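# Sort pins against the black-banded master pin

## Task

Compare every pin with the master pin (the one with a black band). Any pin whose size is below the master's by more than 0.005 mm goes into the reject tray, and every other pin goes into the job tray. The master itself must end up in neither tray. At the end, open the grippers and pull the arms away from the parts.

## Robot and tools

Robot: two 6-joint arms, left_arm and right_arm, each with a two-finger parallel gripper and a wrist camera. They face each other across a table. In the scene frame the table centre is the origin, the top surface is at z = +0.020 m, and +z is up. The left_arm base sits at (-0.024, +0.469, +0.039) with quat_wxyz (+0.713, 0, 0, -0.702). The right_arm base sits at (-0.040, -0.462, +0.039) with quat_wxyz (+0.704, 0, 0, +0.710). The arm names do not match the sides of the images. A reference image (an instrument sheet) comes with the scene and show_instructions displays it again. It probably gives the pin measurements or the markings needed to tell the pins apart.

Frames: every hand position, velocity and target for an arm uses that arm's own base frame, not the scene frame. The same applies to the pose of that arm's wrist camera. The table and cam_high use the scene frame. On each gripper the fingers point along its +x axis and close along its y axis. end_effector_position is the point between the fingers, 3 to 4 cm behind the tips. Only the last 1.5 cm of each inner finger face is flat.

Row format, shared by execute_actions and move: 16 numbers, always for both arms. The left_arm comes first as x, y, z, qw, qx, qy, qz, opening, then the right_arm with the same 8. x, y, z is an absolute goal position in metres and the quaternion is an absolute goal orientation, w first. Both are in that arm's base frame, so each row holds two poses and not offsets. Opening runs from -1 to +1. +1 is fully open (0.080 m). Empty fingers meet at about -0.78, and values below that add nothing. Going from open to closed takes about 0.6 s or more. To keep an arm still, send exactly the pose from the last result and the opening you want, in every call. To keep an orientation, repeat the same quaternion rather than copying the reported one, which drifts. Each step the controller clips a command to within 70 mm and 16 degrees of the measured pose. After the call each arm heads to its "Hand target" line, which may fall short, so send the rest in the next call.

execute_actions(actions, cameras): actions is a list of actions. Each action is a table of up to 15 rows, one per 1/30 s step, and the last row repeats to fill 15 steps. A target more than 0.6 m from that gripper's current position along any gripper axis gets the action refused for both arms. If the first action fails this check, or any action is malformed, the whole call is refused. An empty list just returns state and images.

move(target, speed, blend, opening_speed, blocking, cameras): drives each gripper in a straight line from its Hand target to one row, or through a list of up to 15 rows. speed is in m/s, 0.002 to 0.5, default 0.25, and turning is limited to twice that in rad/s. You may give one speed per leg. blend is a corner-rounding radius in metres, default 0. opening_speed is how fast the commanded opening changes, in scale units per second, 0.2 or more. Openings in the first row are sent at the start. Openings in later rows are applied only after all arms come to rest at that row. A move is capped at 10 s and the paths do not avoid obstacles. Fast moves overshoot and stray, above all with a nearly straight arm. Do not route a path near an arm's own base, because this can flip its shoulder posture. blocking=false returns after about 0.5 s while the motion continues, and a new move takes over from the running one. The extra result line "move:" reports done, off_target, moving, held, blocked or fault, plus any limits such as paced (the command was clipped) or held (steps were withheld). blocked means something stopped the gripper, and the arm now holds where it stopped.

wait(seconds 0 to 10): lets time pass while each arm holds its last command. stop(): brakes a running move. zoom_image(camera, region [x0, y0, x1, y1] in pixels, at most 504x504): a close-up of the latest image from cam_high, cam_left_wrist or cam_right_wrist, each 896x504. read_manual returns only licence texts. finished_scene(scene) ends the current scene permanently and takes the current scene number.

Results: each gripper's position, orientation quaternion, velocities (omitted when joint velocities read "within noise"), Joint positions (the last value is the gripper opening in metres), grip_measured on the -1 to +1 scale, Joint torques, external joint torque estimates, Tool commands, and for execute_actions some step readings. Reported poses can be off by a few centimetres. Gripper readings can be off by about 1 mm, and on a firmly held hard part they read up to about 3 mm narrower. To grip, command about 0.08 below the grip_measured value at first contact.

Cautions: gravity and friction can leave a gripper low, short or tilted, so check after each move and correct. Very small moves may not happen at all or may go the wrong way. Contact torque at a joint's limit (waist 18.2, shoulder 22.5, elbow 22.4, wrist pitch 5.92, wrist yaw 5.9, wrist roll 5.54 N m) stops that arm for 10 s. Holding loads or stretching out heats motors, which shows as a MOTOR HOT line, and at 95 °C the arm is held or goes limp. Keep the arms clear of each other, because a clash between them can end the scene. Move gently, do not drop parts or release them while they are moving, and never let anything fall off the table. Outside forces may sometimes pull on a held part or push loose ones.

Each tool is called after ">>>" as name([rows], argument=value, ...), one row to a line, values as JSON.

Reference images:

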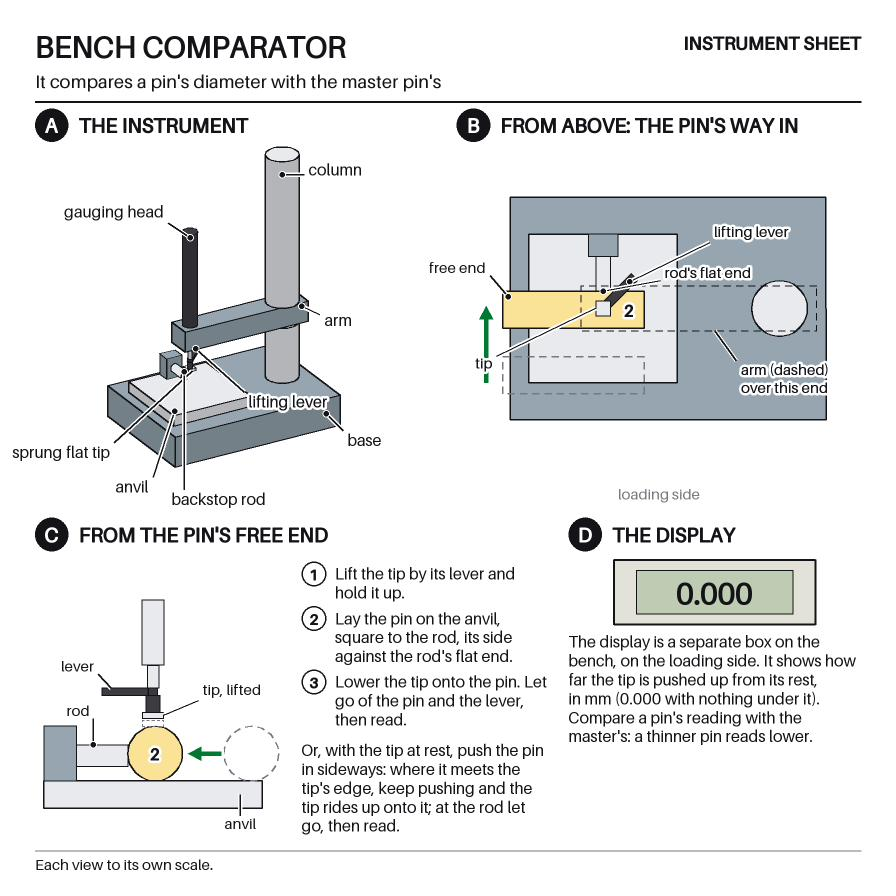

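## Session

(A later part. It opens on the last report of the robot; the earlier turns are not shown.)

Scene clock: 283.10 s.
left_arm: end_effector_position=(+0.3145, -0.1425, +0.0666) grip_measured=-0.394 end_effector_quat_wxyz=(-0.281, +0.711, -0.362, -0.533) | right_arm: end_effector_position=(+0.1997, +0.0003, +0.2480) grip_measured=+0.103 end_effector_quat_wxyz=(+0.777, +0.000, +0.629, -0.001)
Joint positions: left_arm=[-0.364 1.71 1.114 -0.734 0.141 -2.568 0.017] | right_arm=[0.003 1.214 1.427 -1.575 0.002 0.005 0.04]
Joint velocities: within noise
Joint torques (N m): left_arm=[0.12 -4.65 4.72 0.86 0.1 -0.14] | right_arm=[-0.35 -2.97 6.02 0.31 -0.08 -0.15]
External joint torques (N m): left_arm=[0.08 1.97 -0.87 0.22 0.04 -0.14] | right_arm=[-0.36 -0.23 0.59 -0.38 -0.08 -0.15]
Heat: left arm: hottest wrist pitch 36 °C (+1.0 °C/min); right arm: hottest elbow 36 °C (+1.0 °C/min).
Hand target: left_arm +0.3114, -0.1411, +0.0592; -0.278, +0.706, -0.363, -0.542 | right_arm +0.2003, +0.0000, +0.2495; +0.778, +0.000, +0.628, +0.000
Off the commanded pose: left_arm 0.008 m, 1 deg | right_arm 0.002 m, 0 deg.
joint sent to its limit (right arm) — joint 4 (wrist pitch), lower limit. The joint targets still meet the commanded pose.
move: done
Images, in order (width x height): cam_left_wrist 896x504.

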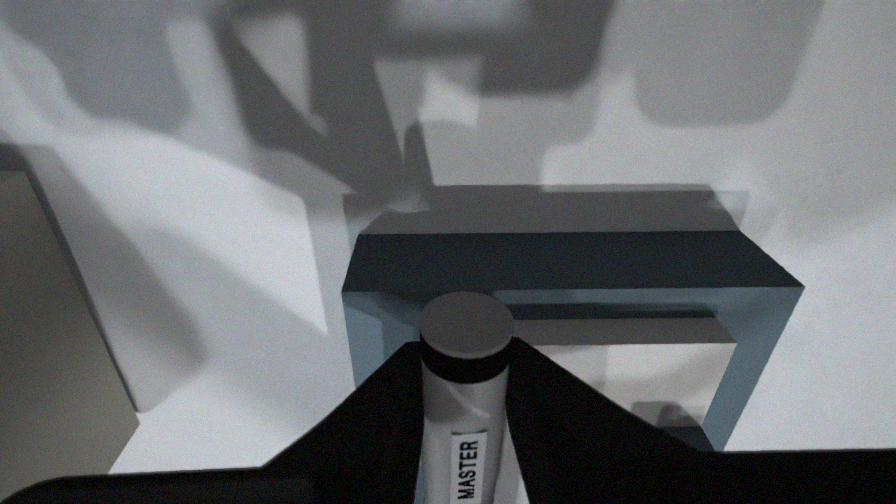

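>>> move([
  [0.3115, -0.1412, 0.0650, 0.2783, -0.7056, 0.3627, 0.5415, -0.48, 0.2003, 0, 0.2495, 0.778, 0, 0.628, 0, 0.1],
  [0.3350, -0.1235, 0.0650, 0.2783, -0.7056, 0.3627, 0.5415, -0.48, 0.2003, 0, 0.2495, 0.778, 0, 0.628, 0, 0.1],
], cameras=["cam_high","cam_left_wrist"], speed=0.05)

>>> zoom_image(camera="cam_high", region=[320, 310, 470, 450])

>>> zoom_image(camera="cam_left_wrist", region=[400, 370, 600, 504])

Scene clock: 313.93 s.
left_arm: end_effector_position=(+0.3315, -0.1255, +0.0665) grip_measured=-0.394 end_effector_quat_wxyz=(-0.279, +0.706, -0.366, -0.539) | right_arm: end_effector_position=(+0.1997, +0.0003, +0.2480) grip_measured=+0.103 end_effector_quat_wxyz=(+0.777, +0.000, +0.629, -0.001)
Joint positions: left_arm=[-0.293 1.763 1.18 -0.775 0.164 -2.496 0.017] | right_arm=[0.003 1.214 1.427 -1.575 0.002 0.005 0.04]
Joint velocities: within noise
Joint torques (N m): left_arm=[0.62 -4.85 7.63 0.4 -0.12 0] | right_arm=[-0.33 -3 6.06 0.31 -0.09 -0.15]
External joint torques (N m): left_arm=[0.61 2.13 2.1 -0.17 -0.19 0.01] | right_arm=[-0.32 -0.21 0.61 -0.38 -0.09 -0.15]
Heat: left arm: hottest wrist pitch 36 °C (+1.0 °C/min); right arm: hottest elbow 36 °C (+1.0 °C/min).
Hand target: left_arm +0.3350, -0.1235, +0.0650; -0.278, +0.706, -0.363, -0.541 | right_arm +0.2003, +0.0000, +0.2495; +0.778, +0.000, +0.628, +0.000
Off the commanded pose: left_arm 0.004 m, 1 deg | right_arm 0.002 m, 0 deg.
joint sent to its limit (right arm) — joint 4 (wrist pitch), lower limit. The joint targets still meet the commanded pose.
move: done
Images, in order (width x height): cam_high 896x504, cam_left_wrist 896x504.

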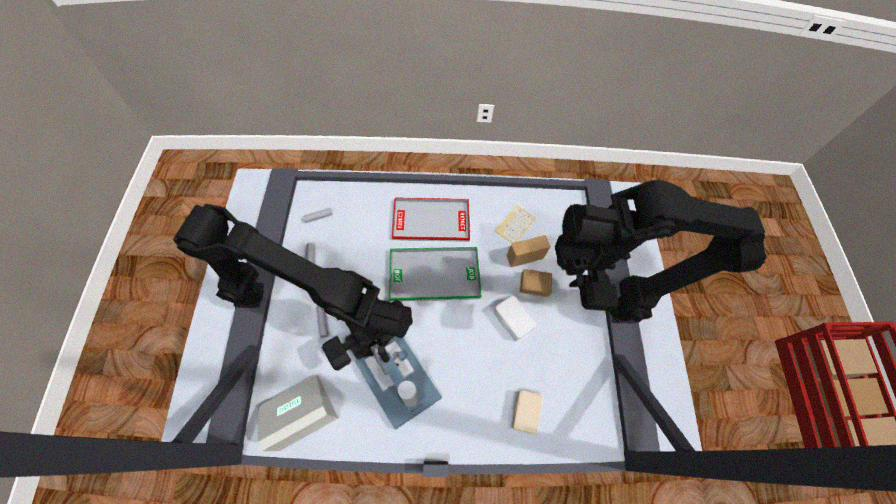

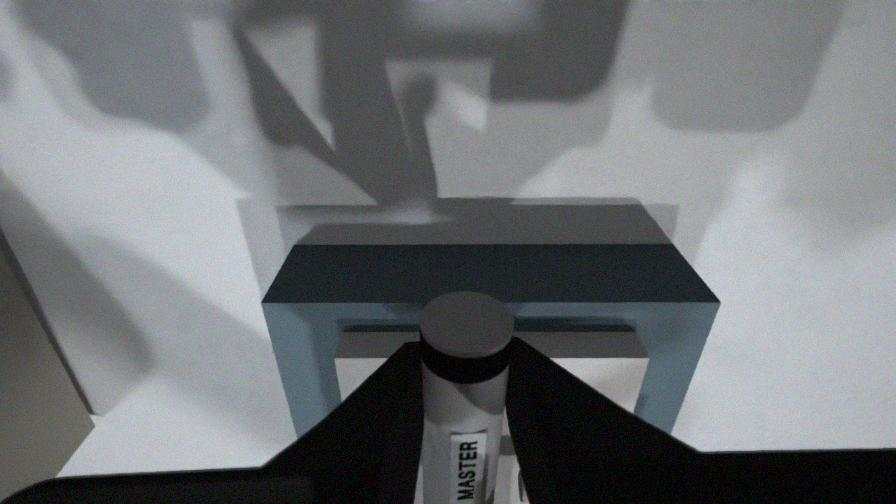

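Scaled by 3.360 from the camera's 896x504 image, which has a finer 1280x720 frame.

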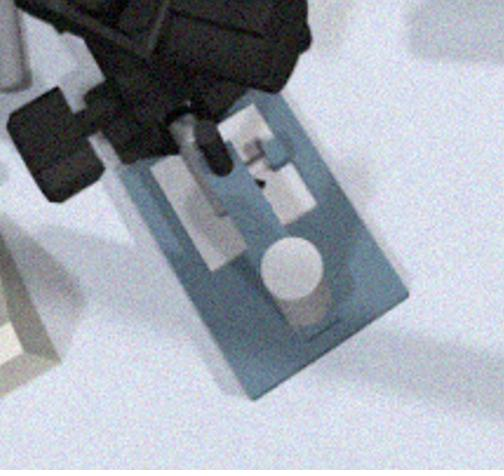

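Scaled by 2.520 from the camera's 896x504 image, which has a finer 1280x720 frame.

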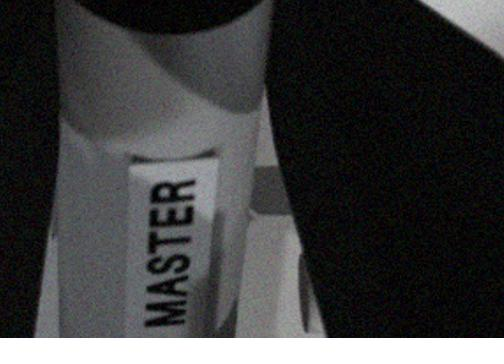

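>>> move([
  [0.3425, -0.1180, 0.0650, 0.2783, -0.7056, 0.3627, 0.5415, -0.48, 0.2003, 0, 0.2495, 0.778, 0, 0.628, 0, 0.1],
], cameras=["cam_high","cam_left_wrist"], speed=0.03)

>>> zoom_image(camera="cam_left_wrist", region=[400, 370, 600, 504])

Scene clock: 332.33 s.
left_arm: end_effector_position=(+0.3377, -0.1210, +0.0665) grip_measured=-0.394 end_effector_quat_wxyz=(-0.278, +0.705, -0.368, -0.539) | right_arm: end_effector_position=(+0.1997, +0.0003, +0.2480) grip_measured=+0.103 end_effector_quat_wxyz=(+0.777, +0.000, +0.629, -0.001)
Joint positions: left_arm=[-0.272 1.783 1.205 -0.787 0.171 -2.474 0.017] | right_arm=[0.003 1.214 1.427 -1.575 0.002 0.005 0.04]
Joint velocities: within noise
Joint torques (N m): left_arm=[0.84 -4.87 7.77 0.56 -0.22 0] | right_arm=[-0.32 -2.96 6.07 0.31 -0.1 -0.16]
External joint torques (N m): left_arm=[0.88 2.26 2.26 0 -0.3 0] | right_arm=[-0.35 -0.18 0.62 -0.38 -0.09 -0.16]
Heat: left arm: hottest wrist pitch 35 °C (-1.0 °C/min); right arm: hottest elbow 36 °C (+0.0 °C/min).
Hand target: left_arm +0.3423, -0.1179, +0.0649; -0.278, +0.705, -0.363, -0.542 | right_arm +0.2003, +0.0000, +0.2495; +0.778, +0.000, +0.628, +0.000
Off the commanded pose: left_arm 0.006 m, 1 deg | right_arm 0.002 m, 0 deg.
joint sent to its limit (right arm) — joint 4 (wrist pitch), lower limit. The joint targets still meet the commanded pose.
move: done
Images, in order (width x height): cam_high 896x504, cam_left_wrist 896x504.

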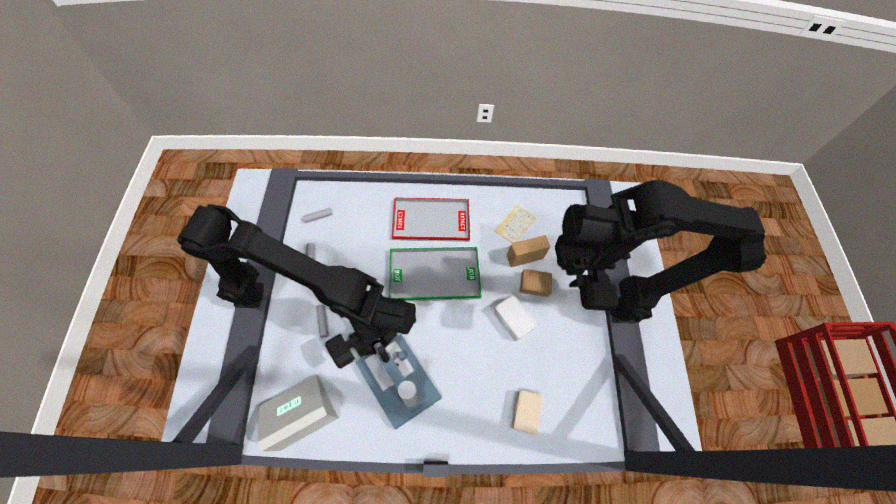

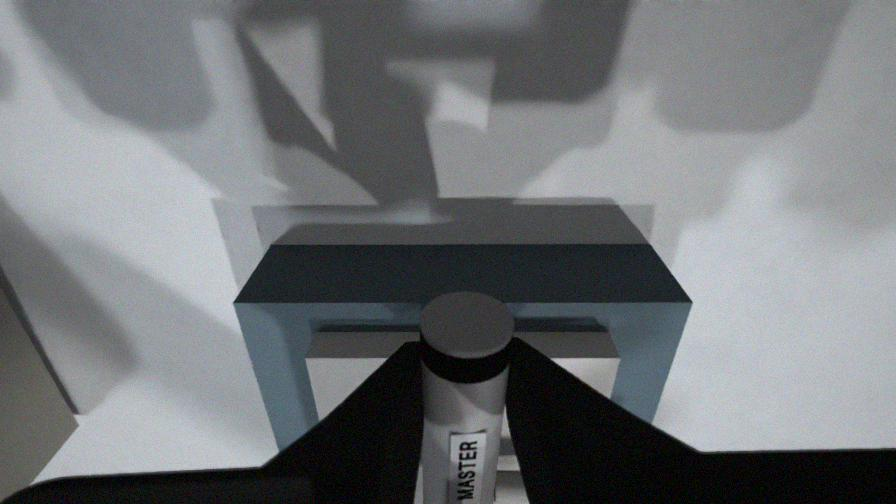

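Scaled by 2.520 from the camera's 896x504 image, which has a finer 1280x720 frame.

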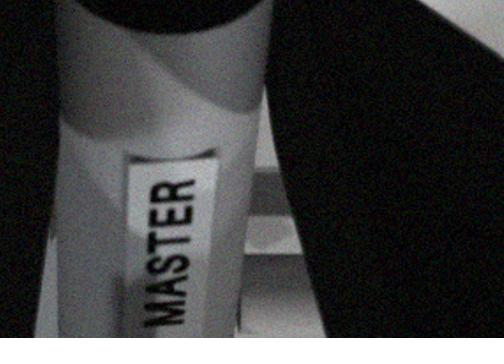

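>>> move([
  [0.3445, -0.1166, 0.0650, 0.2783, -0.7056, 0.3627, 0.5415, -0.48, 0.2003, 0, 0.2495, 0.778, 0, 0.628, 0, 0.1],
], cameras=["cam_left_wrist"], speed=0.03)

>>> zoom_image(camera="cam_left_wrist", region=[400, 370, 600, 504])

Scene clock: 341.30 s.
left_arm: end_effector_position=(+0.3382, -0.1207, +0.0665) grip_measured=-0.394 end_effector_quat_wxyz=(-0.278, +0.703, -0.371, -0.539) | right_arm: end_effector_position=(+0.1997, +0.0003, +0.2480) grip_measured=+0.103 end_effector_quat_wxyz=(+0.777, +0.000, +0.629, -0.001)
Joint positions: left_arm=[-0.269 1.788 1.211 -0.792 0.176 -2.467 0.017] | right_arm=[0.003 1.214 1.427 -1.575 0.002 0.005 0.04]
Joint velocities: within noise
Joint torques (N m): left_arm=[1 -4.74 7.97 0.77 -0.35 -0.03] | right_arm=[-0.27 -2.99 6.02 0.32 -0.09 -0.13]
External joint torques (N m): left_arm=[0.99 2.35 2.48 0.21 -0.42 -0.03] | right_arm=[-0.28 -0.18 0.53 -0.39 -0.09 -0.13]
Heat: left arm: hottest wrist pitch 35 °C (-1.0 °C/min); right arm: hottest elbow 36 °C (+0.0 °C/min).
Hand target: left_arm +0.3443, -0.1165, +0.0651; -0.278, +0.706, -0.363, -0.541 | right_arm +0.2003, +0.0000, +0.2495; +0.778, +0.000, +0.628, +0.000
Off the commanded pose: left_arm 0.008 m, 1 deg | right_arm 0.002 m, 0 deg.
joint sent to its limit (right arm) — joint 4 (wrist pitch), lower limit. The joint targets still meet the commanded pose.
move: done
Images, in order (width x height): cam_left_wrist 896x504.

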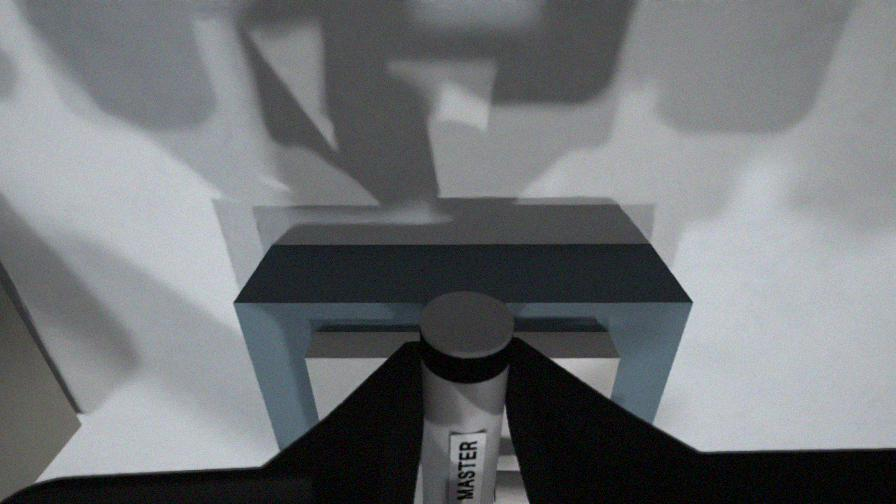

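Scaled by 2.520 from the camera's 896x504 image, which has a finer 1280x720 frame.

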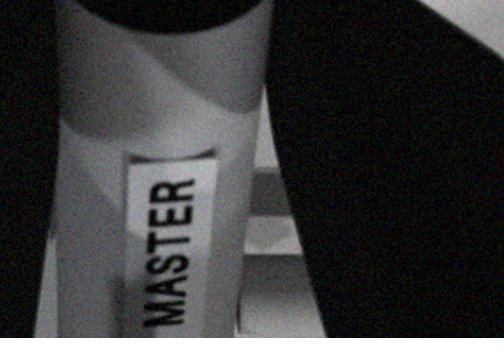

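>>> move([
  [0.3428, -0.1178, 0.0650, 0.2783, -0.7056, 0.3627, 0.5415, -0.48, 0.2003, 0, 0.2495, 0.778, 0, 0.628, 0, 0.1],
  [0.3428, -0.1178, 0.0650, 0.2783, -0.7056, 0.3627, 0.5415, 0.0, 0.2003, 0, 0.2495, 0.778, 0, 0.628, 0, 0.1],
  [0.338, -0.110, 0.11, 0.2783, -0.7056, 0.3627, 0.5415, 0.0, 0.2003, 0, 0.2495, 0.778, 0, 0.628, 0, 0.1],
  [0.235, -0.10, 0.15, 0.2783, -0.7056, 0.3627, 0.5415, 0.0, 0.2003, 0, 0.2495, 0.778, 0, 0.628, 0, 0.1],
], cameras=["cam_high","cam_left_wrist"], speed=[0.03,0.1,0.1,0.2], blend=[0,0,0.02,0], opening_speed=1.5)

>>> zoom_image(camera="cam_high", region=[320, 310, 470, 450])

>>> zoom_image(camera="cam_left_wrist", region=[50, 360, 200, 450])

Scene clock: 362.50 s.
left_arm: end_effector_position=(+0.2386, -0.1008, +0.1515) grip_measured=-0.002 end_effector_quat_wxyz=(-0.278, +0.707, -0.363, -0.539) | right_arm: end_effector_position=(+0.1997, +0.0003, +0.2480) grip_measured=+0.103 end_effector_quat_wxyz=(+0.777, +0.000, +0.629, -0.001)
Joint positions: left_arm=[-0.308 1.339 1.108 -1.124 0.158 -2.517 0.035] | right_arm=[0.003 1.214 1.427 -1.575 0.002 0.005 0.04]
Joint velocities: within noise
Joint torques (N m): left_arm=[-0.3 -4.89 5.06 0.42 -0.09 -0.11] | right_arm=[-0.35 -2.97 6.08 0.31 -0.1 -0.16]
External joint torques (N m): left_arm=[-0.28 -0.77 -0.76 -0.16 -0.16 -0.11] | right_arm=[-0.33 -0.18 0.63 -0.38 -0.1 -0.16]
Heat: left arm: hottest wrist pitch 35 °C (-1.0 °C/min); right arm: hottest elbow 36 °C (+0.0 °C/min).
Hand target: left_arm +0.2350, -0.1001, +0.1499; -0.278, +0.705, -0.363, -0.542 | right_arm +0.2003, +0.0000, +0.2495; +0.778, +0.000, +0.628, +0.000
Off the commanded pose: left_arm 0.004 m, 0 deg | right_arm 0.002 m, 0 deg.
joint sent to its limit (right arm) — joint 4 (wrist pitch), lower limit. The joint targets still meet the commanded pose.
move: done
Images, in order (width x height): cam_high 896x504, cam_left_wrist 896x504.

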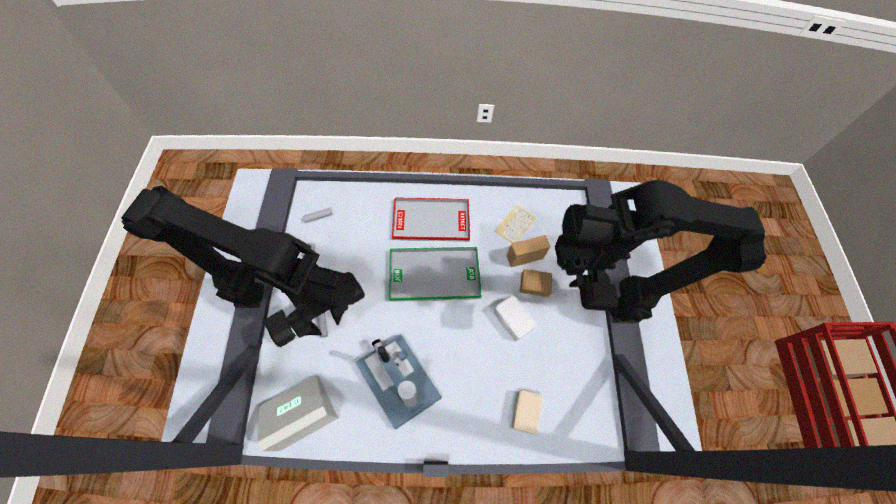

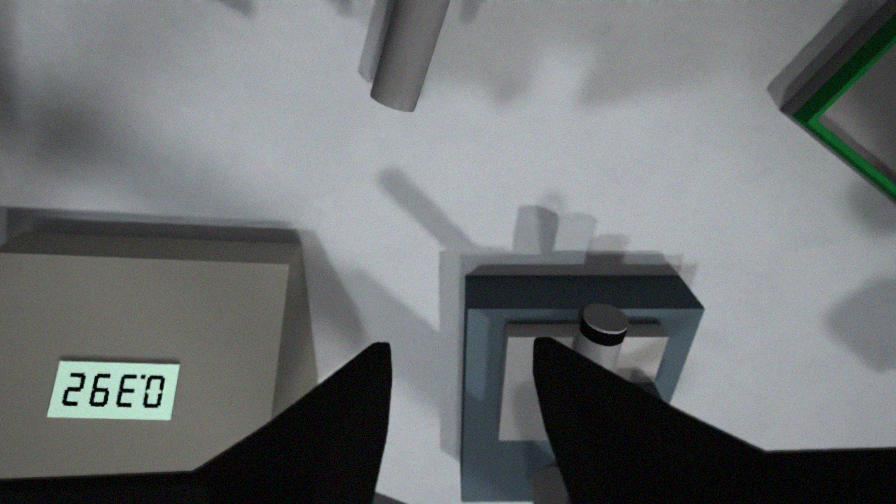

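Scaled by 3.360 from the camera's 896x504 image, which has a finer 1280x720 frame.

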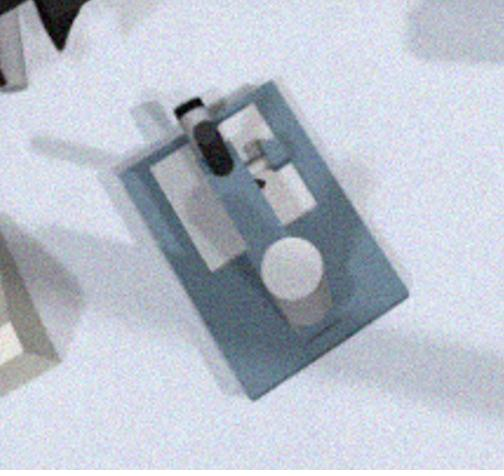

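Scaled by 3.360 from the camera's 896x504 image, which has a finer 1280x720 frame.

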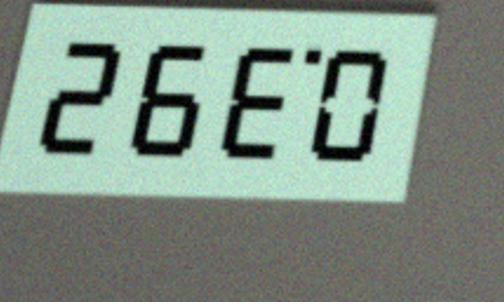

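>>> move([
  [0.335, -0.110, 0.12, 0.2783, -0.7056, 0.3627, 0.5415, 0.0, 0.2003, 0, 0.2495, 0.778, 0, 0.628, 0, 0.1],
  [0.338, -0.1195, 0.0625, 0.2783, -0.7056, 0.3627, 0.5415, 0.0, 0.2003, 0, 0.2495, 0.778, 0, 0.628, 0, 0.1],
  [0.338, -0.1195, 0.0625, 0.2783, -0.7056, 0.3627, 0.5415, -0.48, 0.2003, 0, 0.2495, 0.778, 0, 0.628, 0, 0.1],
  [0.302, -0.146, 0.0655, 0.2783, -0.7056, 0.3627, 0.5415, -0.48, 0.2003, 0, 0.2495, 0.778, 0, 0.628, 0, 0.1],
  [0.26, -0.08, 0.14, 0.2783, -0.7056, 0.3627, 0.5415, -0.48, 0.2003, 0, 0.2495, 0.778, 0, 0.628, 0, 0.1],
  [0.26, 0.10, 0.14, 0.2783, -0.7056, 0.3627, 0.5415, -0.48, 0.2003, 0, 0.2495, 0.778, 0, 0.628, 0, 0.1],
  [0.2483, 0.2553, 0.05, 0.2582, -0.7185, 0.3366, 0.5513, -0.48, 0.2003, 0, 0.2495, 0.778, 0, 0.628, 0, 0.1],
], cameras=["cam_high","cam_left_wrist"], speed=[0.2,0.1,0.1,0.1,0.2,0.25,0.25], blend=[0.015,0,0,0.01,0.03,0.05,0], opening_speed=1.5)

Scene clock: 398.70 s.
left_arm: end_effector_position=(+0.2452, +0.2524, +0.0487) grip_measured=-0.394 end_effector_quat_wxyz=(-0.255, +0.717, -0.337, -0.554) | right_arm: end_effector_position=(+0.1997, +0.0003, +0.2480) grip_measured=+0.103 end_effector_quat_wxyz=(+0.777, +0.000, +0.629, -0.001)
Joint positions: left_arm=[0.906 1.981 1.402 -1.054 0.252 -1.354 0.017] | right_arm=[0.003 1.214 1.427 -1.575 0.002 0.005 0.04]
Joint velocities: within noise
Joint torques (N m): left_arm=[-0.03 -6.59 7.77 -0.02 0.24 0.07] | right_arm=[-0.3 -2.97 6.05 0.31 -0.08 -0.14]
External joint torques (N m): left_arm=[-0.03 1.44 2.68 -0.2 0.13 0.07] | right_arm=[-0.3 -0.15 0.6 -0.37 -0.08 -0.14]
Heat: left arm: hottest wrist pitch 35 °C (+0.0 °C/min); right arm: hottest elbow 36 °C (+0.0 °C/min).
Hand target: left_arm +0.2483, +0.2553, +0.0500; -0.258, +0.718, -0.336, -0.551 | right_arm +0.2003, +0.0000, +0.2495; +0.778, +0.000, +0.628, +0.000
Off the commanded pose: left_arm 0.004 m, 0 deg | right_arm 0.002 m, 0 deg.
joint sent to its limit (right arm) — joint 4 (wrist pitch), lower limit. The joint targets still meet the commanded pose.
move: done
Images, in order (width x height): cam_high 896x504, cam_left_wrist 896x504.

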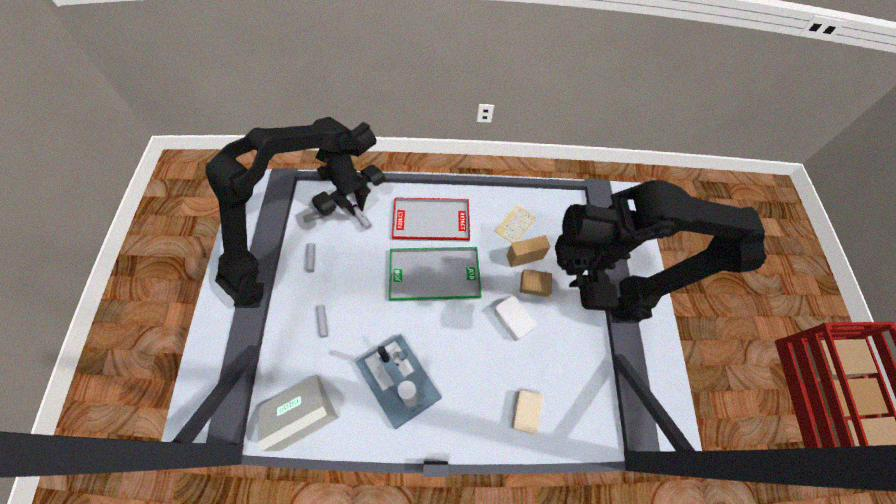

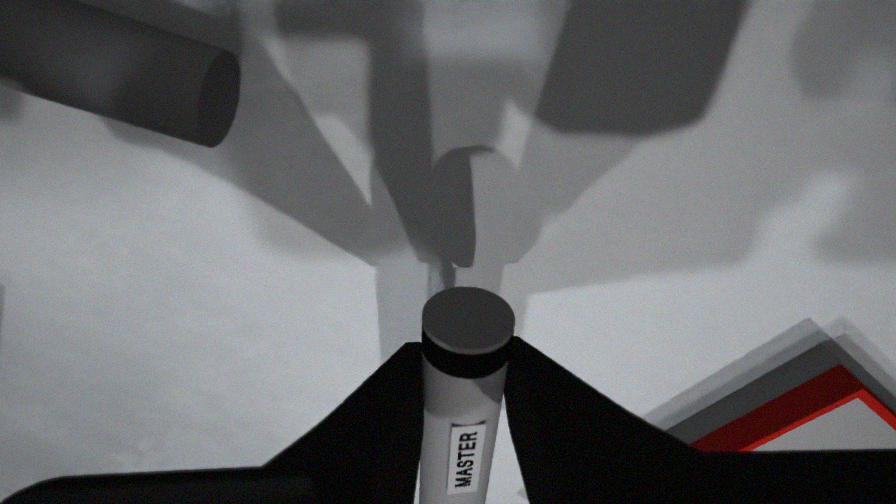

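>>> move([
  [0.2483, 0.2553, 0.0196, 0.2582, -0.7185, 0.3366, 0.5513, -0.48, 0.2003, 0, 0.2495, 0.778, 0, 0.628, 0, 0.1],
  [0.2483, 0.2553, 0.0196, 0.2582, -0.7185, 0.3366, 0.5513, 0.0, 0.2003, 0, 0.2495, 0.778, 0, 0.628, 0, 0.1],
  [0.247, 0.2553, 0.11, 0.2582, -0.7185, 0.3366, 0.5513, 0.0, 0.2003, 0, 0.2495, 0.778, 0, 0.628, 0, 0.1],
  [0.20, 0.24, 0.14, 0.4664, -0.51, 0.6078, 0.3913, 0.1, 0.2003, 0, 0.2495, 0.778, 0, 0.628, 0, 0.1],
  [0.176, 0.246, 0.08, 0.5955, -0.1650, 0.7760, 0.1266, 0.1, 0.2003, 0, 0.2495, 0.778, 0, 0.628, 0, 0.1],
], cameras=["cam_high","cam_left_wrist"], speed=[0.06,0.1,0.12,0.25,0.2], blend=[0,0,0.02,0.02,0], opening_speed=1.2)

Scene clock: 422.20 s.
left_arm: end_effector_position=(+0.1773, +0.2481, +0.0783) grip_measured=+0.098 end_effector_quat_wxyz=(+0.595, -0.169, +0.776, +0.127) | right_arm: end_effector_position=(+0.1997, +0.0003, +0.2480) grip_measured=+0.103 end_effector_quat_wxyz=(+0.777, +0.000, +0.629, -0.001)
Joint positions: left_arm=[0.894 1.923 1.436 -1.321 -0.114 0.456 0.039] | right_arm=[0.003 1.214 1.427 -1.575 0.002 0.005 0.04]
Joint velocities: within noise
Joint torques (N m): left_arm=[-0.32 -8.58 4.2 -0.02 -0.24 0.06] | right_arm=[-0.33 -2.98 6.05 0.29 -0.09 -0.14]
External joint torques (N m): left_arm=[-0.31 -0.97 -0.8 0.07 -0.19 0.06] | right_arm=[-0.33 -0.22 0.61 -0.4 -0.09 -0.14]
Heat: left arm: hottest shoulder 34 °C (+1.0 °C/min); right arm: hottest elbow 37 °C (+1.0 °C/min).
Hand target: left_arm +0.1761, +0.2460, +0.0800; +0.595, -0.165, +0.776, +0.127 | right_arm +0.2003, +0.0000, +0.2495; +0.778, +0.000, +0.628, +0.000
Off the commanded pose: left_arm 0.003 m, 0 deg | right_arm 0.002 m, 0 deg.
joint sent to its limit (right arm) — joint 4 (wrist pitch), lower limit. The joint targets still meet the commanded pose.
move: done; blend cut to 0 m at target 4; target 2's new opening was sent with left_arm's hand 0.009 m and 1 deg from that target
Images, in order (width x height): cam_high 896x504, cam_left_wrist 896x504.

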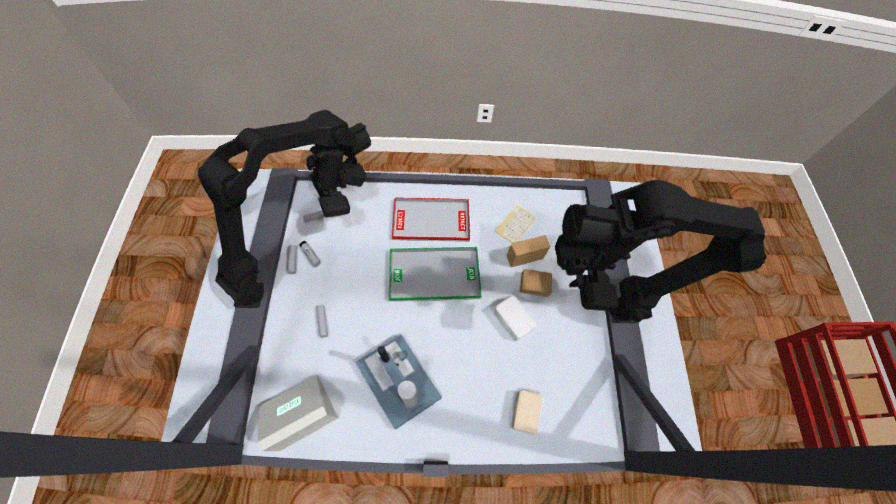

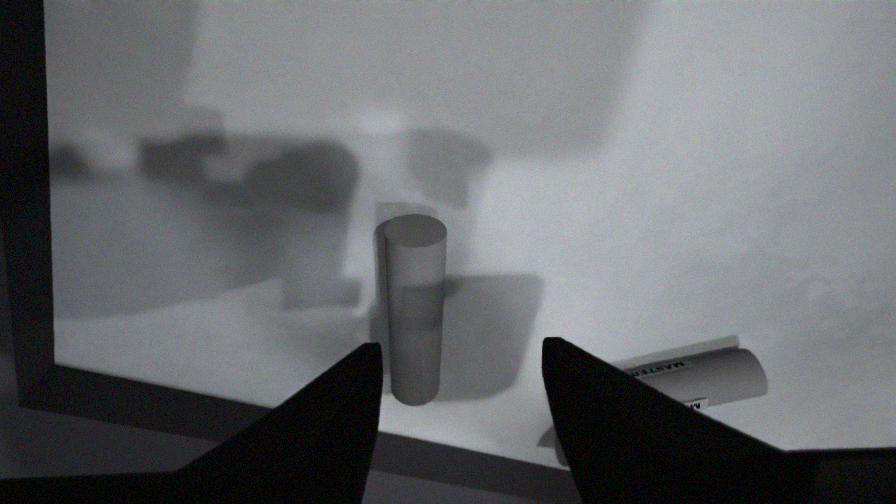

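>>> move([
  [0.1676, 0.254, 0.045, 0.5926, -0.1818, 0.7723, 0.1395, 0.1, 0.2003, 0, 0.2495, 0.778, 0, 0.628, 0, 0.1],
], cameras=["cam_high","cam_left_wrist"], speed=0.12)

Scene clock: 449.50 s.
left_arm: end_effector_position=(+0.1707, +0.2560, +0.0503) grip_measured=+0.098 end_effector_quat_wxyz=(+0.600, -0.177, +0.767, +0.142) | right_arm: end_effector_position=(+0.1997, +0.0003, +0.2480) grip_measured=+0.103 end_effector_quat_wxyz=(+0.777, +0.000, +0.629, -0.001)
Joint positions: left_arm=[0.927 1.946 1.355 -1.195 -0.114 0.456 0.039] | right_arm=[0.003 1.214 1.427 -1.575 0.002 0.005 0.04]
Joint velocities: within noise
Joint torques (N m): left_arm=[0.24 -5.83 4.17 0.06 -0.2 -0.09] | right_arm=[-0.28 -2.98 6.09 0.32 -0.09 -0.14]
External joint torques (N m): left_arm=[0.26 1.84 -0.76 0.09 -0.15 -0.09] | right_arm=[-0.3 -0.18 0.61 -0.39 -0.09 -0.14]
Heat: left arm: hottest shoulder 39 °C (+6.1 °C/min); right arm: hottest elbow 37 °C (+1.0 °C/min).
Hand target: left_arm +0.1676, +0.2540, +0.0451; +0.593, -0.182, +0.772, +0.139 | right_arm +0.2003, +0.0000, +0.2495; +0.778, +0.000, +0.628, +0.000
Off the commanded pose: left_arm 0.006 m, 1 deg | right_arm 0.002 m, 0 deg.
joint sent to its limit (right arm) — joint 4 (wrist pitch), lower limit. The joint targets still meet the commanded pose.
move: done
Images, in order (width x height): cam_high 896x504, cam_left_wrist 896x504.

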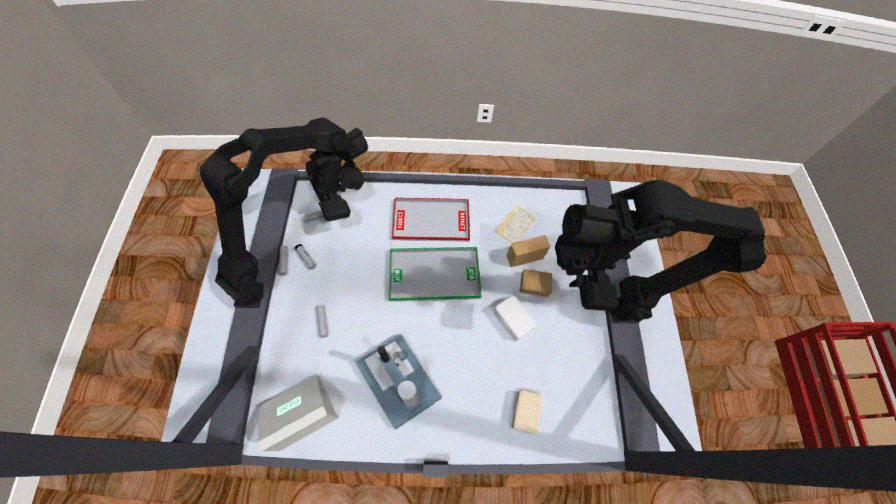

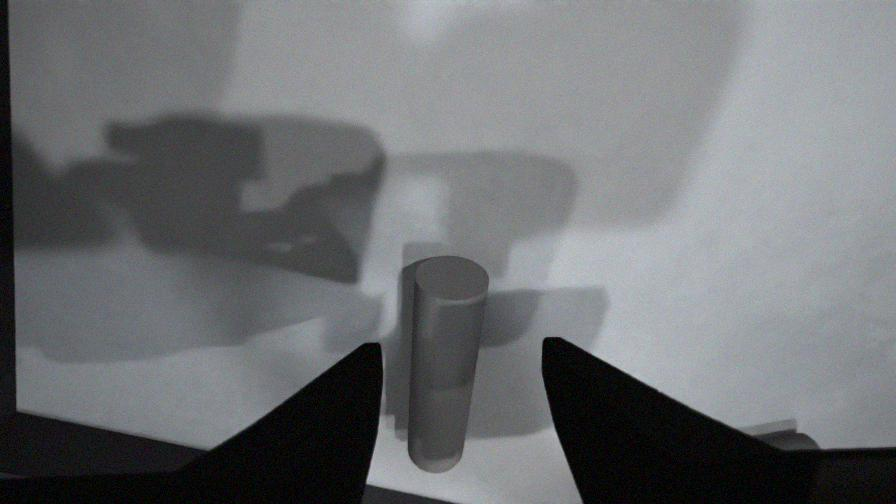

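>>> move([
  [0.1645, 0.2547, 0.0195, 0.5944, -0.1717, 0.7746, 0.1317, 0.1, 0.2003, 0, 0.2495, 0.778, 0, 0.628, 0, 0.1],
], cameras=["cam_high","cam_left_wrist"], speed=0.06)

Scene clock: 481.80 s.
left_arm: end_effector_position=(+0.1681, +0.2570, +0.0248) grip_measured=+0.098 end_effector_quat_wxyz=(+0.601, -0.168, +0.769, +0.136) | right_arm: end_effector_position=(+0.1997, +0.0003, +0.2480) grip_measured=+0.103 end_effector_quat_wxyz=(+0.777, +0.000, +0.629, -0.001)
Joint positions: left_arm=[0.933 1.978 1.291 -1.095 -0.12 0.483 0.039] | right_arm=[0.003 1.214 1.427 -1.575 0.002 0.005 0.04]
Joint velocities: within noise
Joint torques (N m): left_arm=[0.26 -5.77 3.95 0.05 -0.24 0.07] | right_arm=[-0.35 -2.94 6.1 0.31 -0.09 -0.15]
External joint torques (N m): left_arm=[0.26 1.94 -0.81 0.06 -0.19 0.07] | right_arm=[-0.35 -0.11 0.63 -0.37 -0.09 -0.15]
Heat: left arm: hottest shoulder 38 °C (+4.0 °C/min); right arm: hottest elbow 37 °C (+0.0 °C/min).
Hand target: left_arm +0.1645, +0.2547, +0.0196; +0.594, -0.172, +0.775, +0.132 | right_arm +0.2003, +0.0000, +0.2495; +0.778, +0.000, +0.628, +0.000
Off the commanded pose: left_arm 0.007 m, 1 deg | right_arm 0.002 m, 0 deg.
joint sent to its limit (right arm) — joint 4 (wrist pitch), lower limit. The joint targets still meet the commanded pose.
move: done
Images, in order (width x height): cam_high 896x504, cam_left_wrist 896x504.

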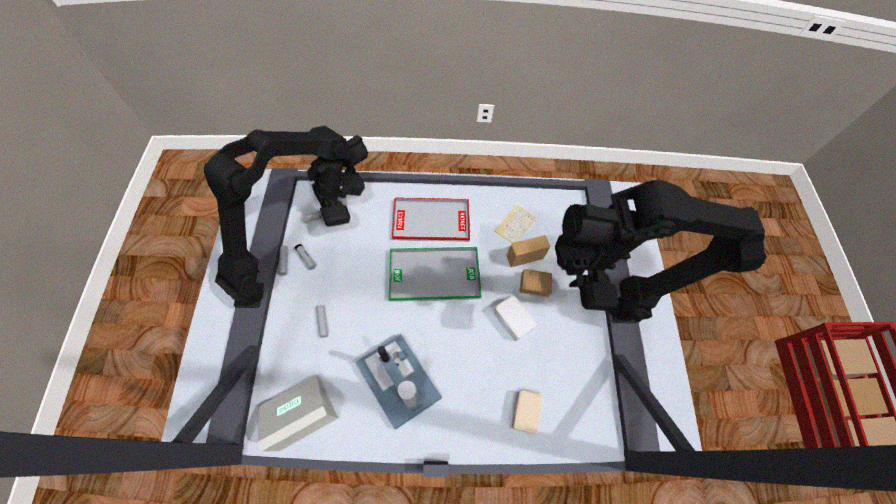

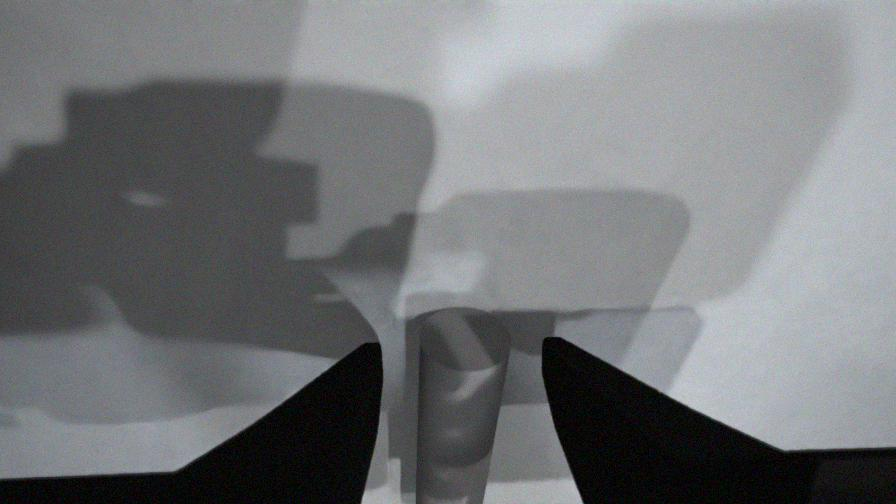

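>>> move([
  [0.1622, 0.2536, 0.0202, 0.5944, -0.1717, 0.7746, 0.1317, 0.1, 0.2003, 0, 0.2495, 0.778, 0, 0.628, 0, 0.1],
  [0.1622, 0.2536, 0.0202, 0.5944, -0.1717, 0.7746, 0.1317, -0.48, 0.2003, 0, 0.2495, 0.778, 0, 0.628, 0, 0.1],
  [0.165, 0.25, 0.09, 0.5944, -0.1717, 0.7746, 0.1317, -0.48, 0.2003, 0, 0.2495, 0.778, 0, 0.628, 0, 0.1],
  [0.23, 0.12, 0.14, 0.4664, -0.51, 0.6078, 0.3913, -0.48, 0.2003, 0, 0.2495, 0.778, 0, 0.628, 0, 0.1],
  [0.25, -0.06, 0.14, 0.2783, -0.7056, 0.3627, 0.5415, -0.48, 0.2003, 0, 0.2495, 0.778, 0, 0.628, 0, 0.1],
  [0.303, -0.147, 0.095, 0.2783, -0.7056, 0.3627, 0.5415, -0.48, 0.2003, 0, 0.2495, 0.778, 0, 0.628, 0, 0.1],
  [0.3115, -0.1412, 0.078, 0.2783, -0.7056, 0.3627, 0.5415, -0.48, 0.2003, 0, 0.2495, 0.778, 0, 0.628, 0, 0.1],
], cameras=["cam_high","cam_left_wrist"], speed=[0.05,0.1,0.15,0.25,0.25,0.15,0.08], blend=[0,0,0.02,0.04,0.02,0.005,0], opening_speed=1.5)

Scene clock: 513.83 s.
left_arm: end_effector_position=(+0.3087, -0.1409, +0.0778) grip_measured=-0.401 end_effector_quat_wxyz=(-0.278, +0.704, -0.363, -0.544) | right_arm: end_effector_position=(+0.1997, +0.0003, +0.2480) grip_measured=+0.103 end_effector_quat_wxyz=(+0.777, +0.000, +0.629, -0.001)
Joint positions: left_arm=[-0.365 1.692 1.146 -0.81 0.143 -2.573 0.017] | right_arm=[0.003 1.214 1.427 -1.575 0.002 0.005 0.04]
Joint velocities: within noise
Joint torques (N m): left_arm=[0.18 -5.27 7.09 0.82 0.06 0.08] | right_arm=[-0.27 -2.97 6.02 0.31 -0.08 -0.14]
External joint torques (N m): left_arm=[0.18 1.24 1.5 0.25 0 0.08] | right_arm=[-0.29 -0.19 0.56 -0.39 -0.08 -0.14]
Heat: left arm: hottest shoulder 37 °C (-2.0 °C/min); right arm: hottest elbow 37 °C (+0.0 °C/min).
Hand target: left_arm +0.3115, -0.1412, +0.0779; -0.278, +0.705, -0.363, -0.542 | right_arm +0.2003, +0.0000, +0.2495; +0.778, +0.000, +0.628, +0.000
Off the commanded pose: left_arm 0.003 m, 0 deg | right_arm 0.002 m, 0 deg.
joint sent to its limit (right arm) — joint 4 (wrist pitch), lower limit. The joint targets still meet the commanded pose.
move: done
Images, in order (width x height): cam_high 896x504, cam_left_wrist 896x504.

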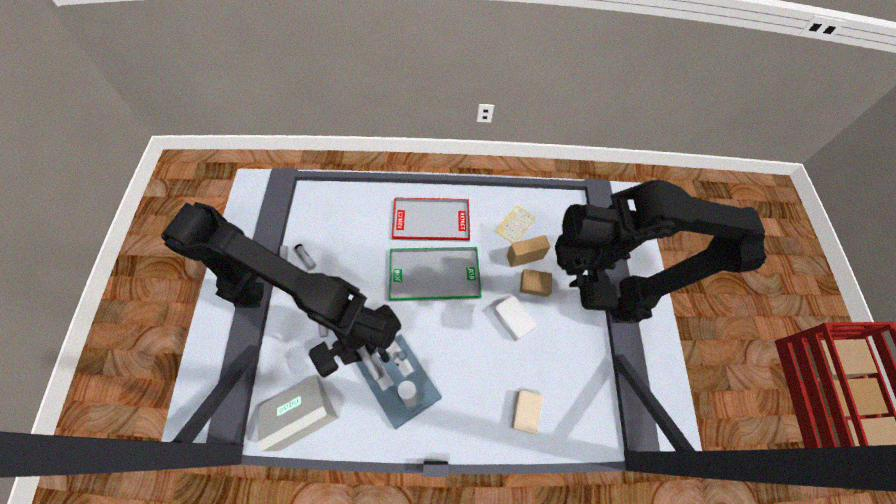

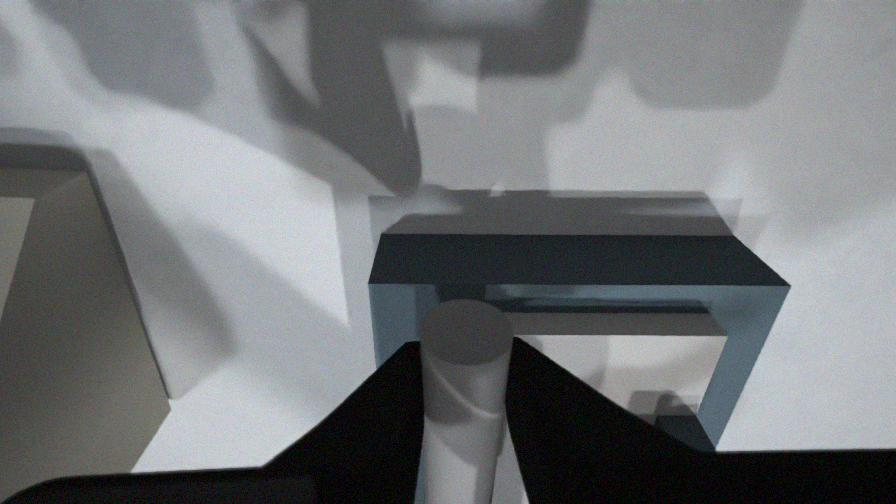

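>>> move([
  [0.3115, -0.1412, 0.0640, 0.2783, -0.7056, 0.3627, 0.5415, -0.48, 0.2003, 0, 0.2495, 0.778, 0, 0.628, 0, 0.1],
  [0.3350, -0.1235, 0.0640, 0.2783, -0.7056, 0.3627, 0.5415, -0.48, 0.2003, 0, 0.2495, 0.778, 0, 0.628, 0, 0.1],
  [0.3442, -0.1168, 0.0640, 0.2783, -0.7056, 0.3627, 0.5415, -0.48, 0.2003, 0, 0.2495, 0.778, 0, 0.628, 0, 0.1],
], cameras=["cam_left_wrist"], speed=[0.05,0.05,0.03], blend=[0,0.003,0])

>>> zoom_image(camera="cam_left_wrist", region=[400, 370, 600, 504])

Scene clock: 529.53 s.
left_arm: end_effector_position=(+0.3385, -0.1213, +0.0665) grip_measured=-0.401 end_effector_quat_wxyz=(-0.278, +0.704, -0.371, -0.538) | right_arm: end_effector_position=(+0.1997, +0.0003, +0.2480) grip_measured=+0.103 end_effector_quat_wxyz=(+0.777, +0.000, +0.629, -0.001)
Joint positions: left_arm=[-0.27 1.787 1.209 -0.788 0.178 -2.468 0.017] | right_arm=[0.003 1.214 1.427 -1.575 0.002 0.005 0.04]
Joint velocities: within noise
Joint torques (N m): left_arm=[0.99 -4.54 7.75 0.7 -0.39 -0.04] | right_arm=[-0.29 -2.95 6.06 0.31 -0.1 -0.16]
External joint torques (N m): left_arm=[1.02 2.61 2.2 0.13 -0.47 -0.04] | right_arm=[-0.28 -0.17 0.6 -0.39 -0.1 -0.16]
Heat: left arm: hottest shoulder 37 °C (-1.0 °C/min); right arm: hottest elbow 37 °C (+0.0 °C/min).
Hand target: left_arm +0.3440, -0.1167, +0.0640; -0.278, +0.706, -0.363, -0.542 | right_arm +0.2003, +0.0000, +0.2495; +0.778, +0.000, +0.628, +0.000
Off the commanded pose: left_arm 0.008 m, 1 deg | right_arm 0.002 m, 0 deg.
joint sent to its limit (right arm) — joint 4 (wrist pitch), lower limit. The joint targets still meet the commanded pose.
move: done
Images, in order (width x height): cam_left_wrist 896x504.

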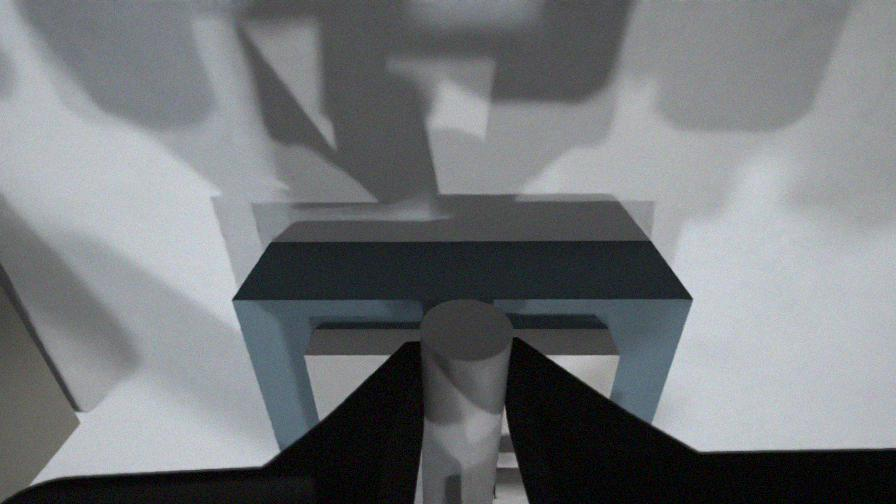

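Scaled by 2.520 from the camera's 896x504 image, which has a finer 1280x720 frame.

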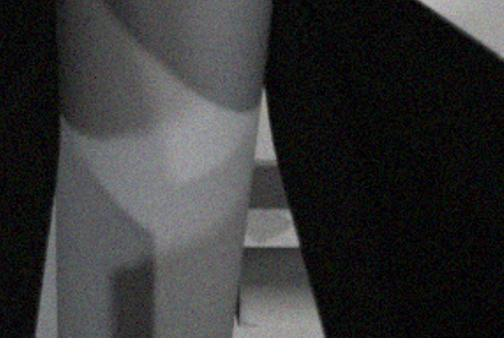

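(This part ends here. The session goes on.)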